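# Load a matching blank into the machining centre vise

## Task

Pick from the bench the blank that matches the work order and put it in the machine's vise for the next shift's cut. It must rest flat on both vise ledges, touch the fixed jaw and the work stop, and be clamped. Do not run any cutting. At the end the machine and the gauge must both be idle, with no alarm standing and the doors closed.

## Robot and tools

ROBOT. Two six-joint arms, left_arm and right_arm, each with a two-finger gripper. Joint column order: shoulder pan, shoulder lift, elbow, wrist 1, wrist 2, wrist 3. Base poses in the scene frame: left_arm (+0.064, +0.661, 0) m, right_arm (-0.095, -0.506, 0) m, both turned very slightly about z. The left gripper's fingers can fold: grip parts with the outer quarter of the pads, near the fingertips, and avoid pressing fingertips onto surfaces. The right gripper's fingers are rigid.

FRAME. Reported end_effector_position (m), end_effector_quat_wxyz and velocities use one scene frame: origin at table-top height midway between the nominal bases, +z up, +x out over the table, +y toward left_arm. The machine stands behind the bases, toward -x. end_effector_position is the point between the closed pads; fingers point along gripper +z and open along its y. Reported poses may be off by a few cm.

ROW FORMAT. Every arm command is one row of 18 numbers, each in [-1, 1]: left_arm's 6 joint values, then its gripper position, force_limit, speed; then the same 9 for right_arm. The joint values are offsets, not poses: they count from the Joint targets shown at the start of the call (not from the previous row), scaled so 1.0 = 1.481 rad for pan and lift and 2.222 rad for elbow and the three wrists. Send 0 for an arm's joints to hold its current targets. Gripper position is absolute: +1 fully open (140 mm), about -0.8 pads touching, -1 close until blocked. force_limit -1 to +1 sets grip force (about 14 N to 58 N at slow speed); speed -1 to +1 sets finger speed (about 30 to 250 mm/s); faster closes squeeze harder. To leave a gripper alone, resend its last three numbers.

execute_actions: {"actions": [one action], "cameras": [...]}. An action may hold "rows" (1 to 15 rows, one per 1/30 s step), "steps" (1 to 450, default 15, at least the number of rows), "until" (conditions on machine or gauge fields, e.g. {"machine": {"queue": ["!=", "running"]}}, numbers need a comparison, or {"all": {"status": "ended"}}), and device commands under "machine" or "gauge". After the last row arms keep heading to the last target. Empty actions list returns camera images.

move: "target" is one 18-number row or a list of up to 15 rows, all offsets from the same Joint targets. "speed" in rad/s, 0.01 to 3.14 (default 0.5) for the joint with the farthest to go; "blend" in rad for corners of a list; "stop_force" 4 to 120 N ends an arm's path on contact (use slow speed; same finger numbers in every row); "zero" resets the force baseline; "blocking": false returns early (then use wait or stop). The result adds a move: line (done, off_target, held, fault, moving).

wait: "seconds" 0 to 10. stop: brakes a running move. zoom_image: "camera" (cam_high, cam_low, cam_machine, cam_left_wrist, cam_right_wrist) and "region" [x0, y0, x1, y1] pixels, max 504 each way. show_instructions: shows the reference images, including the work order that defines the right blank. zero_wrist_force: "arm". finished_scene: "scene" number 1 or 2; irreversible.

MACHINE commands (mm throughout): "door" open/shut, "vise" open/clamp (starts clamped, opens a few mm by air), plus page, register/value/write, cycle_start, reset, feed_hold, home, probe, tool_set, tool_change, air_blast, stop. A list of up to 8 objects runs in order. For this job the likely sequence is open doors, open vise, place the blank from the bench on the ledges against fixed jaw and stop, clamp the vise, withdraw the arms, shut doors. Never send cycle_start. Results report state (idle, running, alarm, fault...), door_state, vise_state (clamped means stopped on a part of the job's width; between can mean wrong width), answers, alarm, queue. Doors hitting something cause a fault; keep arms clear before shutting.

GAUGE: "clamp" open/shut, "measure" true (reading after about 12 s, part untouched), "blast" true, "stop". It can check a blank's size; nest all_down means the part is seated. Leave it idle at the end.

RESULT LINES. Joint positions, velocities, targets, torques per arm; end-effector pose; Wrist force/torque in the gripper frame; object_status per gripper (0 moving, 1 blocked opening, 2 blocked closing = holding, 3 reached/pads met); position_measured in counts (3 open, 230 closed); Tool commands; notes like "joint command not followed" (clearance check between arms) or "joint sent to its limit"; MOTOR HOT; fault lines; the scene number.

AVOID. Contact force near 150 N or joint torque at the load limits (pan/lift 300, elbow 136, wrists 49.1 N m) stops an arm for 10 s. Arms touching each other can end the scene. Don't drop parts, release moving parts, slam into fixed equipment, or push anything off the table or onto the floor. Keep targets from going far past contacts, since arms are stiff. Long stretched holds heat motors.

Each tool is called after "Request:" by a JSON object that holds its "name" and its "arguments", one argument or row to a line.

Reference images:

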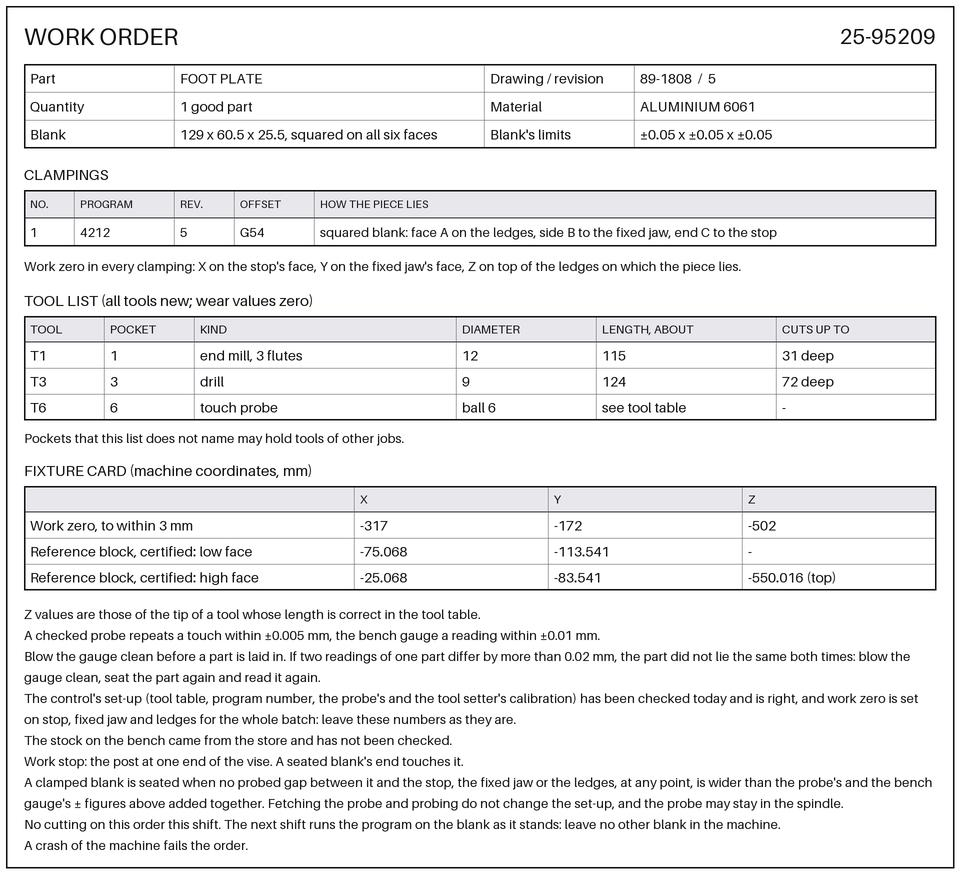

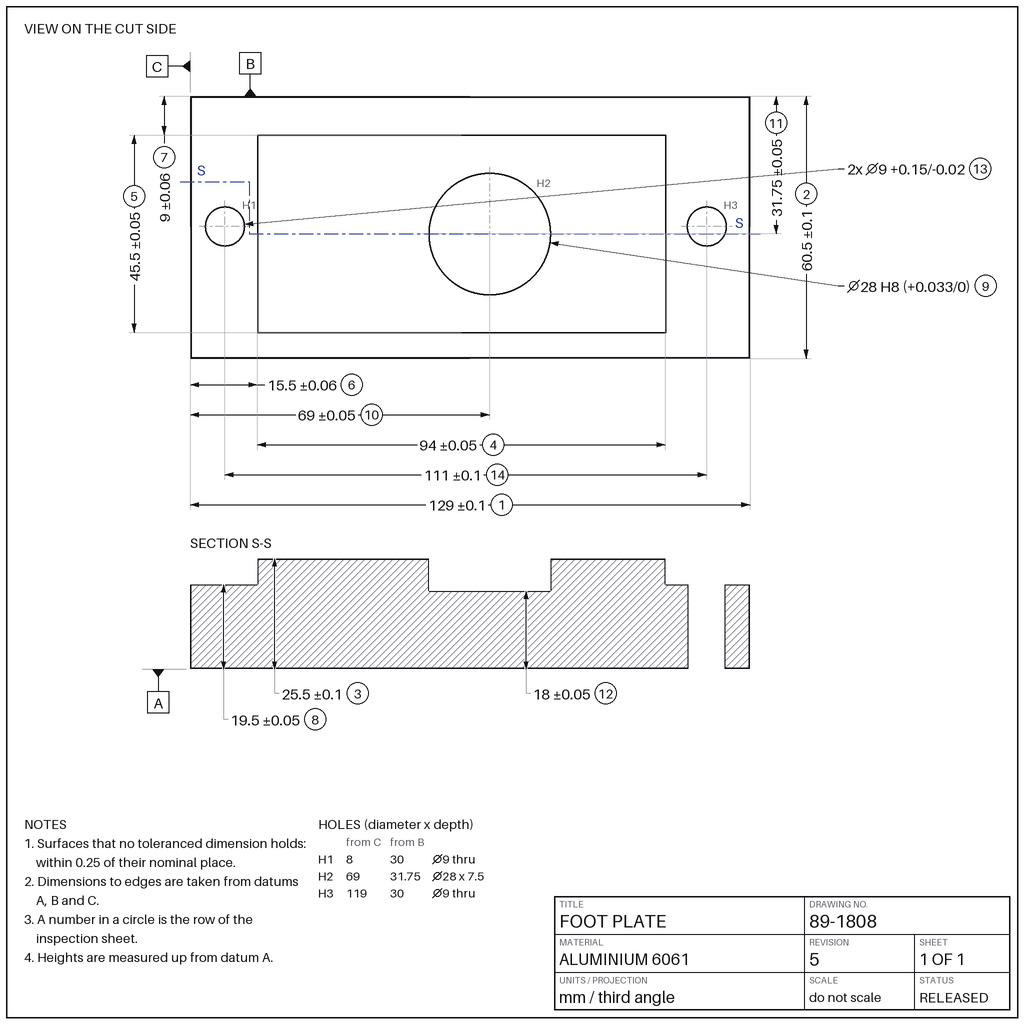

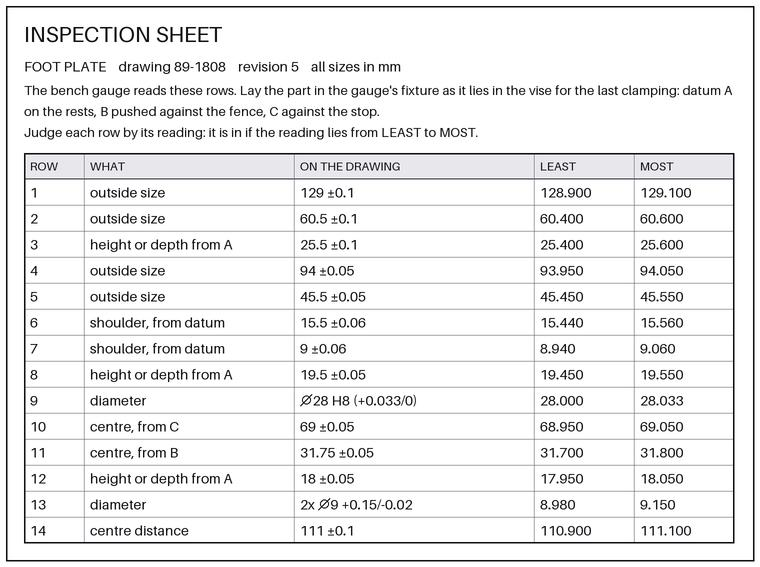

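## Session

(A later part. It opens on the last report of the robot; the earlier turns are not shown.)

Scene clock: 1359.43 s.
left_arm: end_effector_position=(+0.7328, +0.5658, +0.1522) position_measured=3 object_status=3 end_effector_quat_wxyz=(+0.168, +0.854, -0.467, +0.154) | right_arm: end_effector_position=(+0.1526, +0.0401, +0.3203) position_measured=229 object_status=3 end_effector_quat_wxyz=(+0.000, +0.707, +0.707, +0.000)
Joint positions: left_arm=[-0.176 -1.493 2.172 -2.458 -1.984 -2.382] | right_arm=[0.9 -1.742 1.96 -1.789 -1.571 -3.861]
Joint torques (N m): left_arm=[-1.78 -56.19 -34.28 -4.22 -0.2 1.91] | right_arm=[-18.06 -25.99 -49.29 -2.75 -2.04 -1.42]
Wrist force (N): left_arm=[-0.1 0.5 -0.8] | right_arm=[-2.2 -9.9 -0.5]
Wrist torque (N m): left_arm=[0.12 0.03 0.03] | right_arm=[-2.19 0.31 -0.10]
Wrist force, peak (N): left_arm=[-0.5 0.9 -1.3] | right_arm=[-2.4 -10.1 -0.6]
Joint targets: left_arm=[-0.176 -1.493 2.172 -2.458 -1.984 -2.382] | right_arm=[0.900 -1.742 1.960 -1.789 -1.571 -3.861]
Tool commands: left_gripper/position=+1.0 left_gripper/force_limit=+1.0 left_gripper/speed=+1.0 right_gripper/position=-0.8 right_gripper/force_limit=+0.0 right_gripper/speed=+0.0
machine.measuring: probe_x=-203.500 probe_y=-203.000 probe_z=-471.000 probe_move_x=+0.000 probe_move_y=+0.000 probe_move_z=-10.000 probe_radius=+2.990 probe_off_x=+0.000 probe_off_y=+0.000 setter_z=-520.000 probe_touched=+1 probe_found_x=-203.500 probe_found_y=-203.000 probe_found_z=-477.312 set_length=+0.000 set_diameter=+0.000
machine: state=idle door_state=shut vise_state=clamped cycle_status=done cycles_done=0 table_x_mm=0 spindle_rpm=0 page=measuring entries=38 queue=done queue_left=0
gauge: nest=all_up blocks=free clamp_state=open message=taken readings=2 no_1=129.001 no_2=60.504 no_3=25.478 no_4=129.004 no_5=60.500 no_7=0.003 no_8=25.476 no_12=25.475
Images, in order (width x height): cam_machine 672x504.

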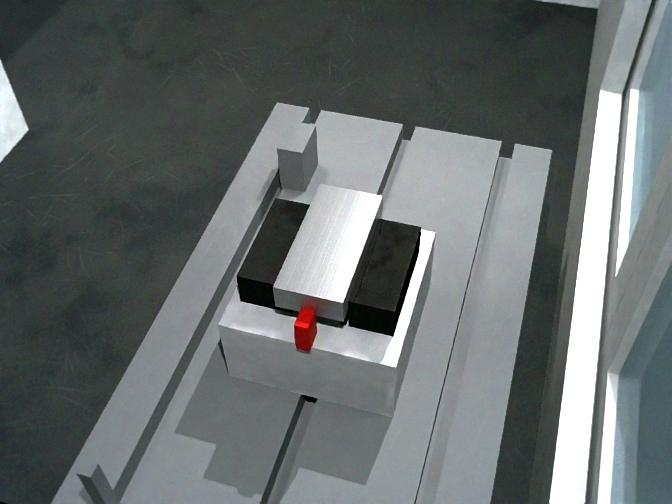

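Request:
{"name": "execute_actions", "arguments": {
  "actions": [
    {"machine":[{"vise":"open"},{"vise":"clamp"},{"register":"probe_x","value":-195,"write":true},{"register":"probe_y","value":-222,"write":true},{"probe":true}],"steps":450,"until":{"machine":{"queue":["!=","running"]}}}
  ]
}}

Request:
{"name": "execute_actions", "arguments": {
  "actions": [
    {"machine":[{"register":"probe_y","value":-183,"write":true},{"probe":true}],"steps":450,"until":{"machine":{"queue":["!=","running"]}}}
  ]
}}

Request:
{"name": "execute_actions", "arguments": {
  "actions": [
    {"machine":[{"register":"probe_x","value":-311,"write":true},{"probe":true}],"steps":450,"until":{"machine":{"queue":["!=","running"]}}}
  ]
}}

Request:
{"name": "execute_actions", "arguments": {
  "actions": [
    {"machine":[{"register":"probe_x","value":-179.5,"write":true},{"register":"probe_y","value":-184,"write":true},{"register":"probe_z","value":-484,"write":true},{"register":"probe_move_z","value":0,"write":true},{"register":"probe_move_x","value":-14,"write":true},{"probe":true}],"steps":450,"until":{"machine":{"queue":["!=","running"]}}}
  ]
}}

Request:
{"name": "execute_actions", "arguments": {
  "actions": [
    {"machine":[{"register":"probe_y","value":-222,"write":true},{"probe":true}],"steps":450,"until":{"machine":{"queue":["!=","running"]}}}
  ]
}}

Scene clock: 1381.57 s.
left_arm: end_effector_position=(+0.7328, +0.5658, +0.1522) position_measured=3 object_status=3 end_effector_quat_wxyz=(+0.168, +0.854, -0.467, +0.154) | right_arm: end_effector_position=(+0.1526, +0.0401, +0.3203) position_measured=229 object_status=3 end_effector_quat_wxyz=(+0.000, +0.707, +0.707, +0.000)
Joint positions: left_arm=[-0.176 -1.493 2.172 -2.458 -1.984 -2.382] | right_arm=[0.9 -1.742 1.96 -1.789 -1.571 -3.861]
Joint torques (N m): left_arm=[-1.48 -56.21 -33.35 -3.97 -0.13 1.99] | right_arm=[-16.93 -27.18 -49.13 -2.44 -2.25 -1.29]
Wrist force (N): left_arm=[-0.7 0.5 -0.7] | right_arm=[-2.2 -9.7 -0.7]
Wrist torque (N m): left_arm=[0.12 0.15 0.03] | right_arm=[-2.16 0.32 -0.10]
Wrist force, peak (N): left_arm=[-0.2 0.7 -1.7] | right_arm=[-2.5 -10.0 -0.6]
Joint targets: left_arm=[-0.176 -1.493 2.172 -2.458 -1.984 -2.382] | right_arm=[0.900 -1.742 1.960 -1.789 -1.571 -3.861]
Tool commands: left_gripper/position=+1.0 left_gripper/force_limit=+1.0 left_gripper/speed=+1.0 right_gripper/position=-0.8 right_gripper/force_limit=+0.0 right_gripper/speed=+0.0
machine.measuring: probe_x=-195.000 probe_y=-222.000 probe_z=-471.000 probe_move_x=+0.000 probe_move_y=+0.000 probe_move_z=-10.000 probe_radius=+2.990 probe_off_x=+0.000 probe_off_y=+0.000 setter_z=-520.000 probe_touched=+1 probe_found_x=-195.000 probe_found_y=-222.000 probe_found_z=-477.301 set_length=+0.000 set_diameter=+0.000
machine: state=idle door_state=shut vise_state=clamped cycle_status=done cycles_done=0 table_x_mm=0 spindle_rpm=0 page=measuring entries=41 queue=done queue_left=0
gauge: nest=all_up blocks=free clamp_state=open message=taken readings=2 no_1=129.001 no_2=60.504 no_3=25.478 no_4=129.004 no_5=60.500 no_7=0.003 no_8=25.476 no_12=25.475

Scene clock: 1388.67 s.
left_arm: end_effector_position=(+0.7328, +0.5658, +0.1522) position_measured=3 object_status=3 end_effector_quat_wxyz=(+0.168, +0.854, -0.467, +0.154) | right_arm: end_effector_position=(+0.1526, +0.0401, +0.3203) position_measured=229 object_status=3 end_effector_quat_wxyz=(+0.000, +0.707, +0.707, +0.000)
Joint positions: left_arm=[-0.176 -1.493 2.172 -2.458 -1.984 -2.382] | right_arm=[0.9 -1.742 1.96 -1.789 -1.571 -3.861]
Joint torques (N m): left_arm=[-3.05 -56.12 -33.58 -3.92 -0.06 2.05] | right_arm=[-17.89 -26.49 -50.22 -2.49 -2.06 -1.81]
Wrist force (N): left_arm=[-0.3 0.5 -0.8] | right_arm=[-2.0 -9.8 -0.3]
Wrist torque (N m): left_arm=[0.12 0.08 0.03] | right_arm=[-2.17 0.26 -0.10]
Wrist force, peak (N): left_arm=[-0.1 0.7 -1.4] | right_arm=[-2.4 -10.0 -0.8]
Joint targets: left_arm=[-0.176 -1.493 2.172 -2.458 -1.984 -2.382] | right_arm=[0.900 -1.742 1.960 -1.789 -1.571 -3.861]
Tool commands: left_gripper/position=+1.0 left_gripper/force_limit=+1.0 left_gripper/speed=+1.0 right_gripper/position=-0.8 right_gripper/force_limit=+0.0 right_gripper/speed=+0.0
machine.measuring: probe_x=-195.000 probe_y=-183.000 probe_z=-471.000 probe_move_x=+0.000 probe_move_y=+0.000 probe_move_z=-10.000 probe_radius=+2.990 probe_off_x=+0.000 probe_off_y=+0.000 setter_z=-520.000 probe_touched=+1 probe_found_x=-195.000 probe_found_y=-183.000 probe_found_z=-477.320 set_length=+0.000 set_diameter=+0.000
machine: state=idle door_state=shut vise_state=clamped cycle_status=done cycles_done=0 table_x_mm=0 spindle_rpm=0 page=measuring entries=43 queue=done queue_left=0
gauge: nest=all_up blocks=free clamp_state=open message=taken readings=2 no_1=129.001 no_2=60.504 no_3=25.478 no_4=129.004 no_5=60.500 no_7=0.003 no_8=25.476 no_12=25.475

Scene clock: 1396.03 s.
left_arm: end_effector_position=(+0.7328, +0.5658, +0.1522) position_measured=3 object_status=3 end_effector_quat_wxyz=(+0.168, +0.854, -0.467, +0.154) | right_arm: end_effector_position=(+0.1526, +0.0401, +0.3203) position_measured=229 object_status=3 end_effector_quat_wxyz=(+0.000, +0.707, +0.707, +0.000)
Joint positions: left_arm=[-0.176 -1.493 2.172 -2.458 -1.984 -2.382] | right_arm=[0.9 -1.742 1.96 -1.789 -1.571 -3.861]
Joint torques (N m): left_arm=[-2.57 -55.15 -33.99 -3.9 -0.26 2.17] | right_arm=[-17.7 -28.22 -49.6 -2.53 -2.04 -1.55]
Wrist force (N): left_arm=[-0.3 0.4 -0.7] | right_arm=[-2.5 -9.4 -0.7]
Wrist torque (N m): left_arm=[0.09 0.07 0.03] | right_arm=[-2.07 0.39 -0.10]
Wrist force, peak (N): left_arm=[-0.5 0.8 -1.3] | right_arm=[-2.0 -10.0 -0.5]
Joint targets: left_arm=[-0.176 -1.493 2.172 -2.458 -1.984 -2.382] | right_arm=[0.900 -1.742 1.960 -1.789 -1.571 -3.861]
Tool commands: left_gripper/position=+1.0 left_gripper/force_limit=+1.0 left_gripper/speed=+1.0 right_gripper/position=-0.8 right_gripper/force_limit=+0.0 right_gripper/speed=+0.0
machine.measuring: probe_x=-311.000 probe_y=-183.000 probe_z=-471.000 probe_move_x=+0.000 probe_move_y=+0.000 probe_move_z=-10.000 probe_radius=+2.990 probe_off_x=+0.000 probe_off_y=+0.000 setter_z=-520.000 probe_touched=+1 probe_found_x=-311.000 probe_found_y=-183.000 probe_found_z=-477.319 set_length=+0.000 set_diameter=+0.000
machine: state=idle door_state=shut vise_state=clamped cycle_status=done cycles_done=0 table_x_mm=0 spindle_rpm=0 page=measuring entries=45 queue=done queue_left=0
gauge: nest=all_up blocks=free clamp_state=open message=taken readings=2 no_1=129.001 no_2=60.504 no_3=25.478 no_4=129.004 no_5=60.500 no_7=0.003 no_8=25.476 no_12=25.475

Scene clock: 1404.23 s.
left_arm: end_effector_position=(+0.7328, +0.5658, +0.1522) position_measured=3 object_status=3 end_effector_quat_wxyz=(+0.168, +0.854, -0.467, +0.154) | right_arm: end_effector_position=(+0.1526, +0.0401, +0.3203) position_measured=229 object_status=3 end_effector_quat_wxyz=(+0.000, +0.707, +0.707, +0.000)
Joint positions: left_arm=[-0.176 -1.493 2.172 -2.458 -1.984 -2.382] | right_arm=[0.9 -1.742 1.96 -1.789 -1.571 -3.861]
Joint torques (N m): left_arm=[-1.53 -56.59 -34.26 -4 0.03 2.16] | right_arm=[-18.65 -26.82 -49.24 -2.54 -2.09 -1.3]
Wrist force (N): left_arm=[0.3 0.1 -0.7] | right_arm=[-2.1 -9.6 -0.8]
Wrist torque (N m): left_arm=[0.03 -0.07 0.03] | right_arm=[-2.13 0.29 -0.10]
Wrist force, peak (N): left_arm=[-0.7 0.5 -1.4] | right_arm=[-2.6 -10.1 -0.6]
Joint targets: left_arm=[-0.176 -1.493 2.172 -2.458 -1.984 -2.382] | right_arm=[0.900 -1.742 1.960 -1.789 -1.571 -3.861]
Tool commands: left_gripper/position=+1.0 left_gripper/force_limit=+1.0 left_gripper/speed=+1.0 right_gripper/position=-0.8 right_gripper/force_limit=+0.0 right_gripper/speed=+0.0
machine.measuring: probe_x=-179.500 probe_y=-184.000 probe_z=-484.000 probe_move_x=-14.000 probe_move_y=+0.000 probe_move_z=+0.000 probe_radius=+2.990 probe_off_x=+0.000 probe_off_y=+0.000 setter_z=-520.000 probe_touched=+1 probe_found_x=-189.490 probe_found_y=-184.000 probe_found_z=-484.000 set_length=+0.000 set_diameter=+0.000
machine: state=idle door_state=shut vise_state=clamped cycle_status=done cycles_done=0 table_x_mm=0 spindle_rpm=0 page=measuring entries=51 queue=done queue_left=0
gauge: nest=all_up blocks=free clamp_state=open message=taken readings=2 no_1=129.001 no_2=60.504 no_3=25.478 no_4=129.004 no_5=60.500 no_7=0.003 no_8=25.476 no_12=25.475

Scene clock: 1411.83 s.
left_arm: end_effector_position=(+0.7328, +0.5658, +0.1522) position_measured=3 object_status=3 end_effector_quat_wxyz=(+0.168, +0.854, -0.467, +0.154) | right_arm: end_effector_position=(+0.1526, +0.0401, +0.3203) position_measured=229 object_status=3 end_effector_quat_wxyz=(+0.000, +0.707, +0.707, +0.000)
Joint positions: left_arm=[-0.176 -1.493 2.172 -2.458 -1.984 -2.382] | right_arm=[0.9 -1.742 1.96 -1.789 -1.571 -3.861]
Joint torques (N m): left_arm=[-1.51 -56.37 -34.1 -4.08 -0.09 2.04] | right_arm=[-16.97 -30.01 -49.06 -2.56 -2.33 -1.45]
Wrist force (N): left_arm=[-0.1 0.6 -0.6] | right_arm=[-2.1 -9.7 -0.4]
Wrist torque (N m): left_arm=[0.15 0.04 0.03] | right_arm=[-2.16 0.30 -0.10]
Wrist force, peak (N): left_arm=[-0.3 0.5 -1.6] | right_arm=[-2.3 -10.0 -0.5]
Joint targets: left_arm=[-0.176 -1.493 2.172 -2.458 -1.984 -2.382] | right_arm=[0.900 -1.742 1.960 -1.789 -1.571 -3.861]
Tool commands: left_gripper/position=+1.0 left_gripper/force_limit=+1.0 left_gripper/speed=+1.0 right_gripper/position=-0.8 right_gripper/force_limit=+0.0 right_gripper/speed=+0.0
machine.measuring: probe_x=-179.500 probe_y=-222.000 probe_z=-484.000 probe_move_x=-14.000 probe_move_y=+0.000 probe_move_z=+0.000 probe_radius=+2.990 probe_off_x=+0.000 probe_off_y=+0.000 setter_z=-520.000 probe_touched=+1 probe_found_x=-189.490 probe_found_y=-222.000 probe_found_z=-484.000 set_length=+0.000 set_diameter=+0.000
machine: state=idle door_state=shut vise_state=clamped cycle_status=done cycles_done=0 table_x_mm=0 spindle_rpm=0 page=measuring entries=53 queue=done queue_left=0
gauge: nest=all_up blocks=free clamp_state=open message=taken readings=2 no_1=129.001 no_2=60.504 no_3=25.478 no_4=129.004 no_5=60.500 no_7=0.003 no_8=25.476 no_12=25.475

Request:
{"name": "execute_actions", "arguments": {
  "actions": [
    {"machine":[{"vise":"open"},{"door":"open"}],"steps":240,"until":{"machine":{"door_state":"open"}}}
  ]
}}

Request:
{"name": "move", "arguments": {
  "target": [0, 0, 0, 0, 0, 0, 1, 1, 1, 0.6793, 0, 0, 0, 0, 0.4527, -0.8, 0, 0],
  "speed": 0.8
}}

Request:
{"name": "move", "arguments": {
  "target": [
    [0, 0, 0, 0, 0, 0, 1, 1, 1, 0.3263, 0.2221, -0.1305, -0.0175, 0, 0.2177, -0.8, 0, 0],
    [0, 0, 0, 0, 0, 0, 1, 1, 1, 0.3263, 0.2341, -0.1088, -0.0471, 0, 0.2177, -0.8, 0, 0]
  ],
  "speed": [0.5,0.15],
  "blend": [0.03,0],
  "cameras": ["cam_low","cam_machine"]
}}

Request:
{"name": "zoom_image", "arguments": {
  "camera": "cam_machine",
  "region": [230, 120, 450, 350]
}}

Scene clock: 1447.57 s.
left_arm: end_effector_position=(+0.7328, +0.5658, +0.1522) position_measured=3 object_status=3 end_effector_quat_wxyz=(+0.168, +0.854, -0.467, +0.154) | right_arm: end_effector_position=(+0.1526, +0.0401, +0.3203) position_measured=229 object_status=3 end_effector_quat_wxyz=(+0.000, +0.707, +0.707, +0.000)
Joint positions: left_arm=[-0.176 -1.493 2.172 -2.458 -1.984 -2.382] | right_arm=[0.9 -1.742 1.96 -1.789 -1.571 -3.861]
Joint torques (N m): left_arm=[-1.83 -56.71 -33.96 -3.96 -0.19 2.11] | right_arm=[-17.07 -27.93 -49.04 -2.53 -2.6 -1.06]
Wrist force (N): left_arm=[-0.4 0.3 -1.0] | right_arm=[-2.4 -9.6 -0.5]
Wrist torque (N m): left_arm=[0.08 0.11 0.02] | right_arm=[-2.12 0.37 -0.10]
Wrist force, peak (N): left_arm=[-0.8 1.3 -1.3] | right_arm=[-2.3 -10.1 -0.6]
Joint targets: left_arm=[-0.176 -1.493 2.172 -2.458 -1.984 -2.382] | right_arm=[0.900 -1.742 1.960 -1.789 -1.571 -3.861]
Tool commands: left_gripper/position=+1.0 left_gripper/force_limit=+1.0 left_gripper/speed=+1.0 right_gripper/position=-0.8 right_gripper/force_limit=+0.0 right_gripper/speed=+0.0
machine.measuring: probe_x=-179.500 probe_y=-222.000 probe_z=-484.000 probe_move_x=-14.000 probe_move_y=+0.000 probe_move_z=+0.000 probe_radius=+2.990 probe_off_x=+0.000 probe_off_y=+0.000 setter_z=-520.000 probe_touched=+1 probe_found_x=-189.490 probe_found_y=-222.000 probe_found_z=-484.000 set_length=+0.000 set_diameter=+0.000
machine: state=idle door_state=open vise_state=open cycle_status=done cycles_done=0 table_x_mm=0 spindle_rpm=0 page=measuring entries=53 queue=running queue_left=0
gauge: nest=all_up blocks=free clamp_state=open message=taken readings=2 no_1=129.001 no_2=60.504 no_3=25.478 no_4=129.004 no_5=60.500 no_7=0.003 no_8=25.476 no_12=25.475

Scene clock: 1449.63 s.
left_arm: end_effector_position=(+0.7328, +0.5658, +0.1522) position_measured=3 object_status=3 end_effector_quat_wxyz=(+0.168, +0.854, -0.467, +0.154) | right_arm: end_effector_position=(-0.4236, -0.0050, +0.3203) position_measured=229 object_status=3 end_effector_quat_wxyz=(+0.000, +0.707, +0.707, +0.000)
Joint positions: left_arm=[-0.176 -1.493 2.172 -2.458 -1.984 -2.382] | right_arm=[1.906 -1.742 1.96 -1.789 -1.571 -2.855]
Joint torques (N m): left_arm=[-2.53 -55.95 -33.68 -3.98 -0.18 2.1] | right_arm=[11.28 -29.18 -48.66 -2.48 -1.81 2.05]
Wrist force (N): left_arm=[-0.5 0.5 -0.8] | right_arm=[-2.5 -9.5 -0.5]
Wrist torque (N m): left_arm=[0.12 0.14 0.03] | right_arm=[-2.08 0.40 -0.27]
Wrist force, peak (N): left_arm=[-0.5 0.6 -1.2] | right_arm=[-3.8 -13.2 -0.2]
Joint targets: left_arm=[-0.176 -1.493 2.172 -2.458 -1.984 -2.382] | right_arm=[1.906 -1.742 1.960 -1.789 -1.571 -2.855]
machine.measuring: probe_x=-179.500 probe_y=-222.000 probe_z=-484.000 probe_move_x=-14.000 probe_move_y=+0.000 probe_move_z=+0.000 probe_radius=+2.990 probe_off_x=+0.000 probe_off_y=+0.000 setter_z=-520.000 probe_touched=+1 probe_found_x=-189.490 probe_found_y=-222.000 probe_found_z=-484.000 set_length=+0.000 set_diameter=+0.000
machine: state=idle door_state=open vise_state=open cycle_status=done cycles_done=0 table_x_mm=0 spindle_rpm=0 page=measuring entries=53 queue=done queue_left=0
gauge: nest=all_up blocks=free clamp_state=open message=taken readings=2 no_1=129.001 no_2=60.504 no_3=25.478 no_4=129.004 no_5=60.500 no_7=0.003 no_8=25.476 no_12=25.475
move: done

Scene clock: 1451.60 s.
left_arm: end_effector_position=(+0.7328, +0.5658, +0.1522) position_measured=3 object_status=3 end_effector_quat_wxyz=(+0.168, +0.854, -0.467, +0.154) | right_arm: end_effector_position=(-0.7547, -0.0753, +0.2622) position_measured=229 object_status=3 end_effector_quat_wxyz=(+0.000, +0.707, +0.707, +0.000)
Joint positions: left_arm=[-0.176 -1.493 2.172 -2.458 -1.984 -2.382] | right_arm=[2.389 -1.395 1.718 -1.893 -1.571 -2.371]
Joint torques (N m): left_arm=[-2.54 -56.7 -33.78 -4.2 0.11 2.24] | right_arm=[15.56 -42.63 -34.5 -6.43 -2.45 1.89]
Wrist force (N): left_arm=[-0.1 0.5 -0.8] | right_arm=[-2.2 -9.4 -0.1]
Wrist torque (N m): left_arm=[0.13 0.03 0.03] | right_arm=[-2.07 0.35 -0.26]
Wrist force, peak (N): left_arm=[-0.4 0.4 -1.6] | right_arm=[-3.3 -12.5 -0.1]
Joint targets: left_arm=[-0.176 -1.493 2.172 -2.458 -1.984 -2.382] | right_arm=[2.389 -1.395 1.718 -1.894 -1.571 -2.371]
machine.measuring: probe_x=-179.500 probe_y=-222.000 probe_z=-484.000 probe_move_x=-14.000 probe_move_y=+0.000 probe_move_z=+0.000 probe_radius=+2.990 probe_off_x=+0.000 probe_off_y=+0.000 setter_z=-520.000 probe_touched=+1 probe_found_x=-189.490 probe_found_y=-222.000 probe_found_z=-484.000 set_length=+0.000 set_diameter=+0.000
machine: state=idle door_state=open vise_state=open cycle_status=done cycles_done=0 table_x_mm=0 spindle_rpm=0 page=measuring entries=53 queue=done queue_left=0
gauge: nest=all_up blocks=free clamp_state=open message=taken readings=2 no_1=129.001 no_2=60.504 no_3=25.478 no_4=129.004 no_5=60.500 no_7=0.003 no_8=25.476 no_12=25.475
move: done
Images, in order (width x height): cam_low 672x504, cam_machine 672x504.

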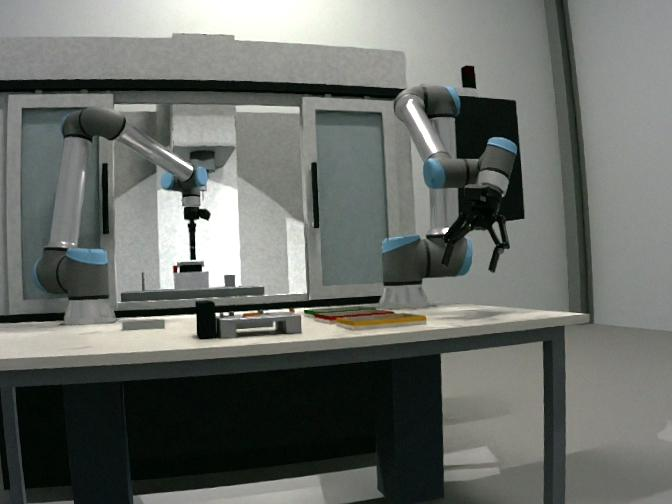

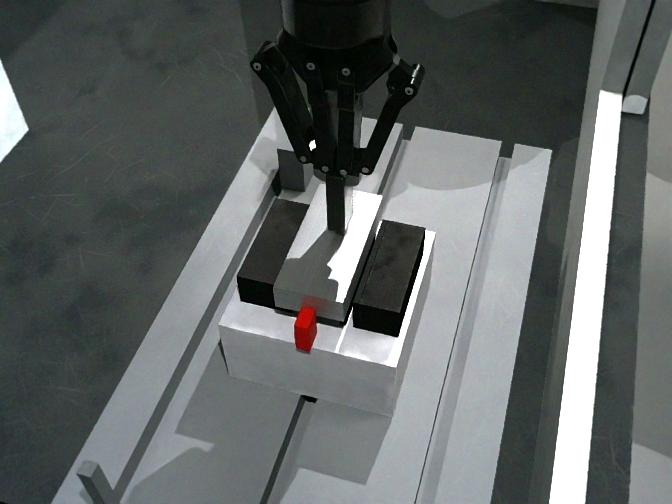

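Scaled by 2.191 from the camera's 672x504 image, which has a finer 960x720 frame.

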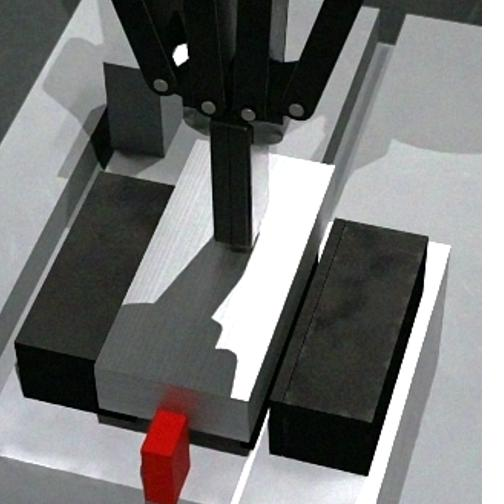

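Request:
{"name": "move", "arguments": {
  "target": [0, 0, 0, 0, 0, 0, 1, 1, 1, 0, 0.0044, 0.0065, -0.0095, 0, 0, -0.8, 0, 0],
  "speed": 0.01,
  "stop_force": 25
}}

Request:
{"name": "move", "arguments": {
  "target": [0, 0, 0, 0, 0, 0, 1, 1, 1, 0.0008, -0.0010, 0.0008, -0.0002, 0, 0.0005, -0.8, 0, 0],
  "speed": 0.01,
  "stop_force": 15
}}

Scene clock: 1464.13 s.
left_arm: end_effector_position=(+0.7328, +0.5658, +0.1522) position_measured=3 object_status=3 end_effector_quat_wxyz=(+0.168, +0.854, -0.467, +0.154) | right_arm: end_effector_position=(-0.7548, -0.0752, +0.2543) position_measured=229 object_status=3 end_effector_quat_wxyz=(+0.000, +0.707, +0.707, +0.000)
Joint positions: left_arm=[-0.176 -1.493 2.172 -2.458 -1.984 -2.382] | right_arm=[2.389 -1.391 1.727 -1.907 -1.571 -2.371]
Joint torques (N m): left_arm=[-3.26 -56.87 -33.99 -4.16 -0.02 1.86] | right_arm=[12.49 -48.39 -40.1 -2.95 -1.92 1.5]
Wrist force (N): left_arm=[-0.4 0.3 -1.1] | right_arm=[-9.6 0.5 -28.7]
Wrist torque (N m): left_arm=[0.07 0.10 0.03] | right_arm=[-2.36 0.22 -0.23]
Wrist force, peak (N): left_arm=[-0.3 0.9 -1.4] | right_arm=[-12.0 3.2 -37.0]
Joint targets: left_arm=[-0.176 -1.493 2.172 -2.458 -1.984 -2.382] | right_arm=[2.389 -1.391 1.727 -1.907 -1.571 -2.371]
machine.measuring: probe_x=-179.500 probe_y=-222.000 probe_z=-484.000 probe_move_x=-14.000 probe_move_y=+0.000 probe_move_z=+0.000 probe_radius=+2.990 probe_off_x=+0.000 probe_off_y=+0.000 setter_z=-520.000 probe_touched=+1 probe_found_x=-189.490 probe_found_y=-222.000 probe_found_z=-484.000 set_length=+0.000 set_diameter=+0.000
machine: state=idle door_state=open vise_state=open cycle_status=done cycles_done=0 table_x_mm=0 spindle_rpm=0 page=measuring entries=53 queue=done queue_left=0
gauge: nest=all_up blocks=free clamp_state=open message=taken readings=2 no_1=129.001 no_2=60.504 no_3=25.478 no_4=129.004 no_5=60.500 no_7=0.003 no_8=25.476 no_12=25.475
move: contact (right_arm)

Scene clock: 1464.93 s.
left_arm: end_effector_position=(+0.7328, +0.5658, +0.1522) position_measured=3 object_status=3 end_effector_quat_wxyz=(+0.168, +0.854, -0.467, +0.154) | right_arm: end_effector_position=(-0.7548, -0.0756, +0.2543) position_measured=229 object_status=3 end_effector_quat_wxyz=(+0.000, +0.707, +0.707, +0.000)
Joint positions: left_arm=[-0.176 -1.493 2.172 -2.458 -1.984 -2.382] | right_arm=[2.39 -1.391 1.728 -1.907 -1.571 -2.371]
Joint torques (N m): left_arm=[-3.28 -56.62 -33.58 -4.02 -0.1 2.13] | right_arm=[4.51 -42.69 -39.38 0.59 1.48 -0.62]
Wrist force (N): left_arm=[-0.5 0.2 -1.1] | right_arm=[7.0 -4.2 -16.0]
Wrist torque (N m): left_arm=[0.06 0.11 0.03] | right_arm=[-2.19 0.78 -0.25]
Wrist force, peak (N): left_arm=[-0.4 0.8 -1.3] | right_arm=[-9.8 0.2 -29.1]
Joint targets: left_arm=[-0.176 -1.493 2.172 -2.458 -1.984 -2.382] | right_arm=[2.390 -1.391 1.728 -1.907 -1.571 -2.371]
machine.measuring: probe_x=-179.500 probe_y=-222.000 probe_z=-484.000 probe_move_x=-14.000 probe_move_y=+0.000 probe_move_z=+0.000 probe_radius=+2.990 probe_off_x=+0.000 probe_off_y=+0.000 setter_z=-520.000 probe_touched=+1 probe_found_x=-189.490 probe_found_y=-222.000 probe_found_z=-484.000 set_length=+0.000 set_diameter=+0.000
machine: state=idle door_state=open vise_state=open cycle_status=done cycles_done=0 table_x_mm=0 spindle_rpm=0 page=measuring entries=53 queue=done queue_left=0
gauge: nest=all_up blocks=free clamp_state=open message=taken readings=2 no_1=129.001 no_2=60.504 no_3=25.478 no_4=129.004 no_5=60.500 no_7=0.003 no_8=25.476 no_12=25.475
move: contact (right_arm)

Request:
{"name": "execute_actions", "arguments": {
  "actions": [
    {"machine":{"vise":"clamp"},"steps":90,"until":{"machine":{"vise_state":"clamped"}}}
  ]
}}

Request:
{"name": "move", "arguments": {
  "target": [
    [0, 0, 0, 0, 0, 0, 1, 1, 1, 0, -0.0149, -0.0261, 0.0356, 0, 0, -0.8, 0, 0],
    [0, 0, 0, 0, 0, 0, 1, 1, 1, -0.3268, -0.2370, 0.1044, 0.0531, 0, -0.2178, -0.8, 0, 0],
    [0, 0, 0, 0, 0, 0, 1, 1, 1, -0.9970, -0.2370, 0.1044, 0.0531, 0, -0.6645, -0.8, 0, 0]
  ],
  "speed": [0.1,0.5,0.8],
  "blend": [0.02,0.1,0]
}}

Request:
{"name": "execute_actions", "arguments": {
  "actions": [
    {"machine":[{"door":"shut"},{"register":"probe_x","value":-195,"write":true},{"register":"probe_y","value":-222,"write":true},{"register":"probe_z","value":-471,"write":true},{"register":"probe_move_x","value":0,"write":true},{"register":"probe_move_z","value":-10,"write":true},{"probe":true}],"steps":450,"until":{"machine":{"queue":["!=","running"]}}}
  ]
}}

Request:
{"name": "execute_actions", "arguments": {
  "actions": [
    {"machine":[{"register":"probe_y","value":-183,"write":true},{"probe":true}],"steps":450,"until":{"machine":{"queue":["!=","running"]}}}
  ]
}}

Request:
{"name": "execute_actions", "arguments": {
  "actions": [
    {"machine":[{"register":"probe_x","value":-311,"write":true},{"probe":true}],"steps":450,"until":{"machine":{"queue":["!=","running"]}}}
  ]
}}

Request:
{"name": "execute_actions", "arguments": {
  "actions": [
    {"machine":[{"register":"probe_y","value":-222,"write":true},{"probe":true}],"steps":450,"until":{"machine":{"queue":["!=","running"]}}}
  ]
}}

Request:
{"name": "execute_actions", "arguments": {
  "actions": [
    {"machine":[{"register":"probe_x","value":-179.5,"write":true},{"register":"probe_y","value":-184,"write":true},{"register":"probe_z","value":-484,"write":true},{"register":"probe_move_z","value":0,"write":true},{"register":"probe_move_x","value":-14,"write":true},{"probe":true}],"steps":450,"until":{"machine":{"queue":["!=","running"]}}}
  ]
}}

Request:
{"name": "execute_actions", "arguments": {
  "actions": [
    {"machine":[{"register":"probe_y","value":-222,"write":true},{"probe":true}],"steps":450,"until":{"machine":{"queue":["!=","running"]}}}
  ]
}}

Scene clock: 1486.10 s.
left_arm: end_effector_position=(+0.7328, +0.5658, +0.1522) position_measured=3 object_status=3 end_effector_quat_wxyz=(+0.168, +0.854, -0.467, +0.154) | right_arm: end_effector_position=(-0.7548, -0.0755, +0.2543) position_measured=229 object_status=3 end_effector_quat_wxyz=(+0.000, +0.707, +0.707, +0.000)
Joint positions: left_arm=[-0.176 -1.493 2.172 -2.458 -1.984 -2.382] | right_arm=[2.39 -1.391 1.728 -1.907 -1.571 -2.371]
Joint torques (N m): left_arm=[-1.06 -57.12 -33.7 -4.09 -0.02 2.17] | right_arm=[-4.08 -36.84 -41.6 -2.42 5.2 -0.81]
Wrist force (N): left_arm=[-0.2 0.6 -0.9] | right_arm=[6.2 -7.1 -12.6]
Wrist torque (N m): left_arm=[0.14 0.05 0.03] | right_arm=[-2.13 0.71 -0.25]
Wrist force, peak (N): left_arm=[-0.7 0.6 -1.4] | right_arm=[7.4 -5.0 -16.2]
Joint targets: left_arm=[-0.176 -1.493 2.172 -2.458 -1.984 -2.382] | right_arm=[2.390 -1.391 1.728 -1.907 -1.571 -2.371]
Tool commands: left_gripper/position=+1.0 left_gripper/force_limit=+1.0 left_gripper/speed=+1.0 right_gripper/position=-0.8 right_gripper/force_limit=+0.0 right_gripper/speed=+0.0
machine.measuring: probe_x=-179.500 probe_y=-222.000 probe_z=-484.000 probe_move_x=-14.000 probe_move_y=+0.000 probe_move_z=+0.000 probe_radius=+2.990 probe_off_x=+0.000 probe_off_y=+0.000 setter_z=-520.000 probe_touched=+1 probe_found_x=-189.490 probe_found_y=-222.000 probe_found_z=-484.000 set_length=+0.000 set_diameter=+0.000
machine: state=idle door_state=open vise_state=clamped cycle_status=done cycles_done=0 table_x_mm=0 spindle_rpm=0 page=measuring entries=53 queue=running queue_left=0
gauge: nest=all_up blocks=free clamp_state=open message=taken readings=2 no_1=129.001 no_2=60.504 no_3=25.478 no_4=129.004 no_5=60.500 no_7=0.003 no_8=25.476 no_12=25.475

Scene clock: 1489.87 s.
left_arm: end_effector_position=(+0.7328, +0.5658, +0.1522) position_measured=3 object_status=3 end_effector_quat_wxyz=(+0.168, +0.854, -0.467, +0.154) | right_arm: end_effector_position=(+0.1454, +0.0434, +0.3207) position_measured=229 object_status=3 end_effector_quat_wxyz=(+0.000, +0.707, +0.707, +0.001)
Joint positions: left_arm=[-0.176 -1.493 2.172 -2.458 -1.984 -2.382] | right_arm=[0.913 -1.742 1.96 -1.789 -1.571 -3.847]
Joint torques (N m): left_arm=[-1.95 -55.84 -33.36 -3.9 -0.44 2] | right_arm=[-17.26 -45.24 -38.63 -2.65 -2.37 -1.87]
Wrist force (N): left_arm=[-0.5 0.1 -0.9] | right_arm=[-3.7 -8.6 0.7]
Wrist torque (N m): left_arm=[0.03 0.11 0.02] | right_arm=[-1.90 0.65 -0.09]
Wrist force, peak (N): left_arm=[-0.5 0.6 -1.3] | right_arm=[6.1 -7.2 -12.2]
Joint targets: left_arm=[-0.176 -1.493 2.172 -2.458 -1.984 -2.382] | right_arm=[0.913 -1.742 1.960 -1.789 -1.571 -3.847]
machine.measuring: probe_x=-179.500 probe_y=-222.000 probe_z=-484.000 probe_move_x=-14.000 probe_move_y=+0.000 probe_move_z=+0.000 probe_radius=+2.990 probe_off_x=+0.000 probe_off_y=+0.000 setter_z=-520.000 probe_touched=+1 probe_found_x=-189.490 probe_found_y=-222.000 probe_found_z=-484.000 set_length=+0.000 set_diameter=+0.000
machine: state=idle door_state=open vise_state=clamped cycle_status=done cycles_done=0 table_x_mm=0 spindle_rpm=0 page=measuring entries=53 queue=done queue_left=0
gauge: nest=all_up blocks=free clamp_state=open message=taken readings=2 no_1=129.001 no_2=60.504 no_3=25.478 no_4=129.004 no_5=60.500 no_7=0.003 no_8=25.476 no_12=25.475
move: done

Scene clock: 1499.60 s.
left_arm: end_effector_position=(+0.7328, +0.5658, +0.1522) position_measured=3 object_status=3 end_effector_quat_wxyz=(+0.168, +0.854, -0.467, +0.154) | right_arm: end_effector_position=(+0.1455, +0.0433, +0.3207) position_measured=229 object_status=3 end_effector_quat_wxyz=(+0.000, +0.707, +0.707, +0.001)
Joint positions: left_arm=[-0.176 -1.493 2.172 -2.458 -1.984 -2.382] | right_arm=[0.913 -1.742 1.96 -1.789 -1.571 -3.847]
Joint torques (N m): left_arm=[-0.39 -56.9 -33.64 -4.03 -0.02 2.03] | right_arm=[-18.7 -27.25 -47.09 -3.94 1.85 -1.64]
Wrist force (N): left_arm=[-0.2 0.1 -0.8] | right_arm=[-3.7 -8.5 0.5]
Wrist torque (N m): left_arm=[0.03 0.05 0.03] | right_arm=[-1.87 0.65 -0.10]
Wrist force, peak (N): left_arm=[-0.4 0.7 -1.4] | right_arm=[-4.1 -8.9 0.3]
Joint targets: left_arm=[-0.176 -1.493 2.172 -2.458 -1.984 -2.382] | right_arm=[0.913 -1.742 1.960 -1.789 -1.571 -3.847]
Tool commands: left_gripper/position=+1.0 left_gripper/force_limit=+1.0 left_gripper/speed=+1.0 right_gripper/position=-0.8 right_gripper/force_limit=+0.0 right_gripper/speed=+0.0
machine.measuring: probe_x=-195.000 probe_y=-222.000 probe_z=-471.000 probe_move_x=+0.000 probe_move_y=+0.000 probe_move_z=-10.000 probe_radius=+2.990 probe_off_x=+0.000 probe_off_y=+0.000 setter_z=-520.000 probe_touched=+1 probe_found_x=-195.000 probe_found_y=-222.000 probe_found_z=-477.325 set_length=+0.000 set_diameter=+0.000
machine: state=idle door_state=shut vise_state=clamped cycle_status=done cycles_done=0 table_x_mm=0 spindle_rpm=0 page=measuring entries=59 queue=done queue_left=0
gauge: nest=all_up blocks=free clamp_state=open message=taken readings=2 no_1=129.001 no_2=60.504 no_3=25.478 no_4=129.004 no_5=60.500 no_7=0.003 no_8=25.476 no_12=25.475

Scene clock: 1506.70 s.
left_arm: end_effector_position=(+0.7328, +0.5658, +0.1522) position_measured=3 object_status=3 end_effector_quat_wxyz=(+0.168, +0.854, -0.467, +0.154) | right_arm: end_effector_position=(+0.1455, +0.0433, +0.3207) position_measured=229 object_status=3 end_effector_quat_wxyz=(+0.000, +0.707, +0.707, +0.001)
Joint positions: left_arm=[-0.176 -1.493 2.172 -2.458 -1.984 -2.382] | right_arm=[0.913 -1.742 1.96 -1.789 -1.571 -3.847]
Joint torques (N m): left_arm=[-2.95 -56.85 -33.24 -4.03 -0.04 2] | right_arm=[-18.53 -27.89 -48.52 -5.2 1.77 -1.72]
Wrist force (N): left_arm=[-0.4 0.7 -1.1] | right_arm=[-3.8 -8.5 0.7]
Wrist torque (N m): left_arm=[0.16 0.11 0.03] | right_arm=[-1.88 0.68 -0.09]
Wrist force, peak (N): left_arm=[-0.1 0.6 -1.4] | right_arm=[-3.9 -9.0 0.5]
Joint targets: left_arm=[-0.176 -1.493 2.172 -2.458 -1.984 -2.382] | right_arm=[0.913 -1.742 1.960 -1.789 -1.571 -3.847]
Tool commands: left_gripper/position=+1.0 left_gripper/force_limit=+1.0 left_gripper/speed=+1.0 right_gripper/position=-0.8 right_gripper/force_limit=+0.0 right_gripper/speed=+0.0
machine.measuring: probe_x=-195.000 probe_y=-183.000 probe_z=-471.000 probe_move_x=+0.000 probe_move_y=+0.000 probe_move_z=-10.000 probe_radius=+2.990 probe_off_x=+0.000 probe_off_y=+0.000 setter_z=-520.000 probe_touched=+1 probe_found_x=-195.000 probe_found_y=-183.000 probe_found_z=-477.324 set_length=+0.000 set_diameter=+0.000
machine: state=idle door_state=shut vise_state=clamped cycle_status=done cycles_done=0 table_x_mm=0 spindle_rpm=0 page=measuring entries=61 queue=done queue_left=0
gauge: nest=all_up blocks=free clamp_state=open message=taken readings=2 no_1=129.001 no_2=60.504 no_3=25.478 no_4=129.004 no_5=60.500 no_7=0.003 no_8=25.476 no_12=25.475

Scene clock: 1514.07 s.
left_arm: end_effector_position=(+0.7328, +0.5658, +0.1522) position_measured=3 object_status=3 end_effector_quat_wxyz=(+0.168, +0.854, -0.467, +0.154) | right_arm: end_effector_position=(+0.1455, +0.0433, +0.3207) position_measured=229 object_status=3 end_effector_quat_wxyz=(+0.000, +0.707, +0.707, +0.001)
Joint positions: left_arm=[-0.176 -1.493 2.172 -2.458 -1.984 -2.382] | right_arm=[0.913 -1.742 1.96 -1.789 -1.571 -3.847]
Joint torques (N m): left_arm=[-3.68 -56.92 -33.48 -4.16 -0.26 2.08] | right_arm=[-16.96 -27.73 -49.37 -6.08 1.67 -1.32]
Wrist force (N): left_arm=[-0.1 0.1 -0.7] | right_arm=[-3.8 -8.7 0.4]
Wrist torque (N m): left_arm=[0.03 0.04 0.03] | right_arm=[-1.92 0.68 -0.09]
Wrist force, peak (N): left_arm=[-0.3 0.6 -1.7] | right_arm=[-3.8 -9.0 0.7]
Joint targets: left_arm=[-0.176 -1.493 2.172 -2.458 -1.984 -2.382] | right_arm=[0.913 -1.742 1.960 -1.789 -1.571 -3.847]
Tool commands: left_gripper/position=+1.0 left_gripper/force_limit=+1.0 left_gripper/speed=+1.0 right_gripper/position=-0.8 right_gripper/force_limit=+0.0 right_gripper/speed=+0.0
machine.measuring: probe_x=-311.000 probe_y=-183.000 probe_z=-471.000 probe_move_x=+0.000 probe_move_y=+0.000 probe_move_z=-10.000 probe_radius=+2.990 probe_off_x=+0.000 probe_off_y=+0.000 setter_z=-520.000 probe_touched=+1 probe_found_x=-311.000 probe_found_y=-183.000 probe_found_z=-477.323 set_length=+0.000 set_diameter=+0.000
machine: state=idle door_state=shut vise_state=clamped cycle_status=done cycles_done=0 table_x_mm=0 spindle_rpm=0 page=measuring entries=63 queue=done queue_left=0
gauge: nest=all_up blocks=free clamp_state=open message=taken readings=2 no_1=129.001 no_2=60.504 no_3=25.478 no_4=129.004 no_5=60.500 no_7=0.003 no_8=25.476 no_12=25.475

Scene clock: 1521.57 s.
left_arm: end_effector_position=(+0.7328, +0.5658, +0.1522) position_measured=3 object_status=3 end_effector_quat_wxyz=(+0.168, +0.854, -0.467, +0.154) | right_arm: end_effector_position=(+0.1455, +0.0433, +0.3207) position_measured=229 object_status=3 end_effector_quat_wxyz=(+0.000, +0.707, +0.707, +0.001)
Joint positions: left_arm=[-0.176 -1.493 2.172 -2.458 -1.984 -2.382] | right_arm=[0.913 -1.742 1.96 -1.789 -1.571 -3.847]
Joint torques (N m): left_arm=[-3.05 -57.36 -33.36 -3.93 -0.02 2.25] | right_arm=[-15.36 -26.71 -48.41 -5.89 1.71 -1.3]
Wrist force (N): left_arm=[-0.3 0.6 -1.0] | right_arm=[-4.1 -8.4 0.4]
Wrist torque (N m): left_arm=[0.14 0.07 0.02] | right_arm=[-1.86 0.73 -0.10]
Wrist force, peak (N): left_arm=[-0.5 0.6 -1.4] | right_arm=[-4.1 -9.1 0.5]
Joint targets: left_arm=[-0.176 -1.493 2.172 -2.458 -1.984 -2.382] | right_arm=[0.913 -1.742 1.960 -1.789 -1.571 -3.847]
Tool commands: left_gripper/position=+1.0 left_gripper/force_limit=+1.0 left_gripper/speed=+1.0 right_gripper/position=-0.8 right_gripper/force_limit=+0.0 right_gripper/speed=+0.0
machine.measuring: probe_x=-311.000 probe_y=-222.000 probe_z=-471.000 probe_move_x=+0.000 probe_move_y=+0.000 probe_move_z=-10.000 probe_radius=+2.990 probe_off_x=+0.000 probe_off_y=+0.000 setter_z=-520.000 probe_touched=+1 probe_found_x=-311.000 probe_found_y=-222.000 probe_found_z=-477.322 set_length=+0.000 set_diameter=+0.000
machine: state=idle door_state=shut vise_state=clamped cycle_status=done cycles_done=0 table_x_mm=0 spindle_rpm=0 page=measuring entries=65 queue=done queue_left=0
gauge: nest=all_up blocks=free clamp_state=open message=taken readings=2 no_1=129.001 no_2=60.504 no_3=25.478 no_4=129.004 no_5=60.500 no_7=0.003 no_8=25.476 no_12=25.475

Scene clock: 1529.77 s.
left_arm: end_effector_position=(+0.7328, +0.5658, +0.1522) position_measured=3 object_status=3 end_effector_quat_wxyz=(+0.168, +0.854, -0.467, +0.154) | right_arm: end_effector_position=(+0.1455, +0.0433, +0.3207) position_measured=229 object_status=3 end_effector_quat_wxyz=(+0.000, +0.707, +0.707, +0.001)
Joint positions: left_arm=[-0.176 -1.493 2.172 -2.458 -1.984 -2.382] | right_arm=[0.913 -1.742 1.96 -1.789 -1.571 -3.847]
Joint torques (N m): left_arm=[-2.61 -57.13 -33.27 -3.9 -0.21 2.16] | right_arm=[-16.11 -28.23 -49.47 -5.37 1.71 -1.28]
Wrist force (N): left_arm=[-0.3 0.5 -0.8] | right_arm=[-4.0 -8.6 0.5]
Wrist torque (N m): left_arm=[0.12 0.08 0.03] | right_arm=[-1.91 0.71 -0.09]
Wrist force, peak (N): left_arm=[-0.1 0.9 -1.6] | right_arm=[-4.0 -8.9 0.5]
Joint targets: left_arm=[-0.176 -1.493 2.172 -2.458 -1.984 -2.382] | right_arm=[0.913 -1.742 1.960 -1.789 -1.571 -3.847]
Tool commands: left_gripper/position=+1.0 left_gripper/force_limit=+1.0 left_gripper/speed=+1.0 right_gripper/position=-0.8 right_gripper/force_limit=+0.0 right_gripper/speed=+0.0
machine.measuring: probe_x=-179.500 probe_y=-184.000 probe_z=-484.000 probe_move_x=-14.000 probe_move_y=+0.000 probe_move_z=+0.000 probe_radius=+2.990 probe_off_x=+0.000 probe_off_y=+0.000 setter_z=-520.000 probe_touched=+1 probe_found_x=-189.490 probe_found_y=-184.000 probe_found_z=-484.000 set_length=+0.000 set_diameter=+0.000
machine: state=idle door_state=shut vise_state=clamped cycle_status=done cycles_done=0 table_x_mm=0 spindle_rpm=0 page=measuring entries=71 queue=done queue_left=0
gauge: nest=all_up blocks=free clamp_state=open message=taken readings=2 no_1=129.001 no_2=60.504 no_3=25.478 no_4=129.004 no_5=60.500 no_7=0.003 no_8=25.476 no_12=25.475

Scene clock: 1537.37 s.
left_arm: end_effector_position=(+0.7328, +0.5658, +0.1522) position_measured=3 object_status=3 end_effector_quat_wxyz=(+0.168, +0.854, -0.467, +0.154) | right_arm: end_effector_position=(+0.1455, +0.0433, +0.3207) position_measured=229 object_status=3 end_effector_quat_wxyz=(+0.000, +0.707, +0.707, +0.001)
Joint positions: left_arm=[-0.176 -1.493 2.172 -2.458 -1.984 -2.382] | right_arm=[0.913 -1.742 1.96 -1.789 -1.571 -3.847]
Joint torques (N m): left_arm=[-2.66 -55.96 -33.58 -3.79 -0.12 2.06] | right_arm=[-15.48 -28.36 -50.13 -5.42 1.67 -1.14]
Wrist force (N): left_arm=[0.2 0.3 -0.8] | right_arm=[-3.7 -8.9 0.2]
Wrist torque (N m): left_arm=[0.08 -0.04 0.03] | right_arm=[-1.98 0.64 -0.09]
Wrist force, peak (N): left_arm=[-0.4 0.4 -1.5] | right_arm=[-4.0 -9.1 0.7]
Joint targets: left_arm=[-0.176 -1.493 2.172 -2.458 -1.984 -2.382] | right_arm=[0.913 -1.742 1.960 -1.789 -1.571 -3.847]
Tool commands: left_gripper/position=+1.0 left_gripper/force_limit=+1.0 left_gripper/speed=+1.0 right_gripper/position=-0.8 right_gripper/force_limit=+0.0 right_gripper/speed=+0.0
machine.measuring: probe_x=-179.500 probe_y=-222.000 probe_z=-484.000 probe_move_x=-14.000 probe_move_y=+0.000 probe_move_z=+0.000 probe_radius=+2.990 probe_off_x=+0.000 probe_off_y=+0.000 setter_z=-520.000 probe_touched=+1 probe_found_x=-189.491 probe_found_y=-222.000 probe_found_z=-484.000 set_length=+0.000 set_diameter=+0.000
machine: state=idle door_state=shut vise_state=clamped cycle_status=done cycles_done=0 table_x_mm=0 spindle_rpm=0 page=measuring entries=73 queue=done queue_left=0
gauge: nest=all_up blocks=free clamp_state=open message=taken readings=2 no_1=129.001 no_2=60.504 no_3=25.478 no_4=129.004 no_5=60.500 no_7=0.003 no_8=25.476 no_12=25.475

Request:
{"name": "finished_scene", "arguments": {
  "scene": 1
}}

The scene is finished: the task was done.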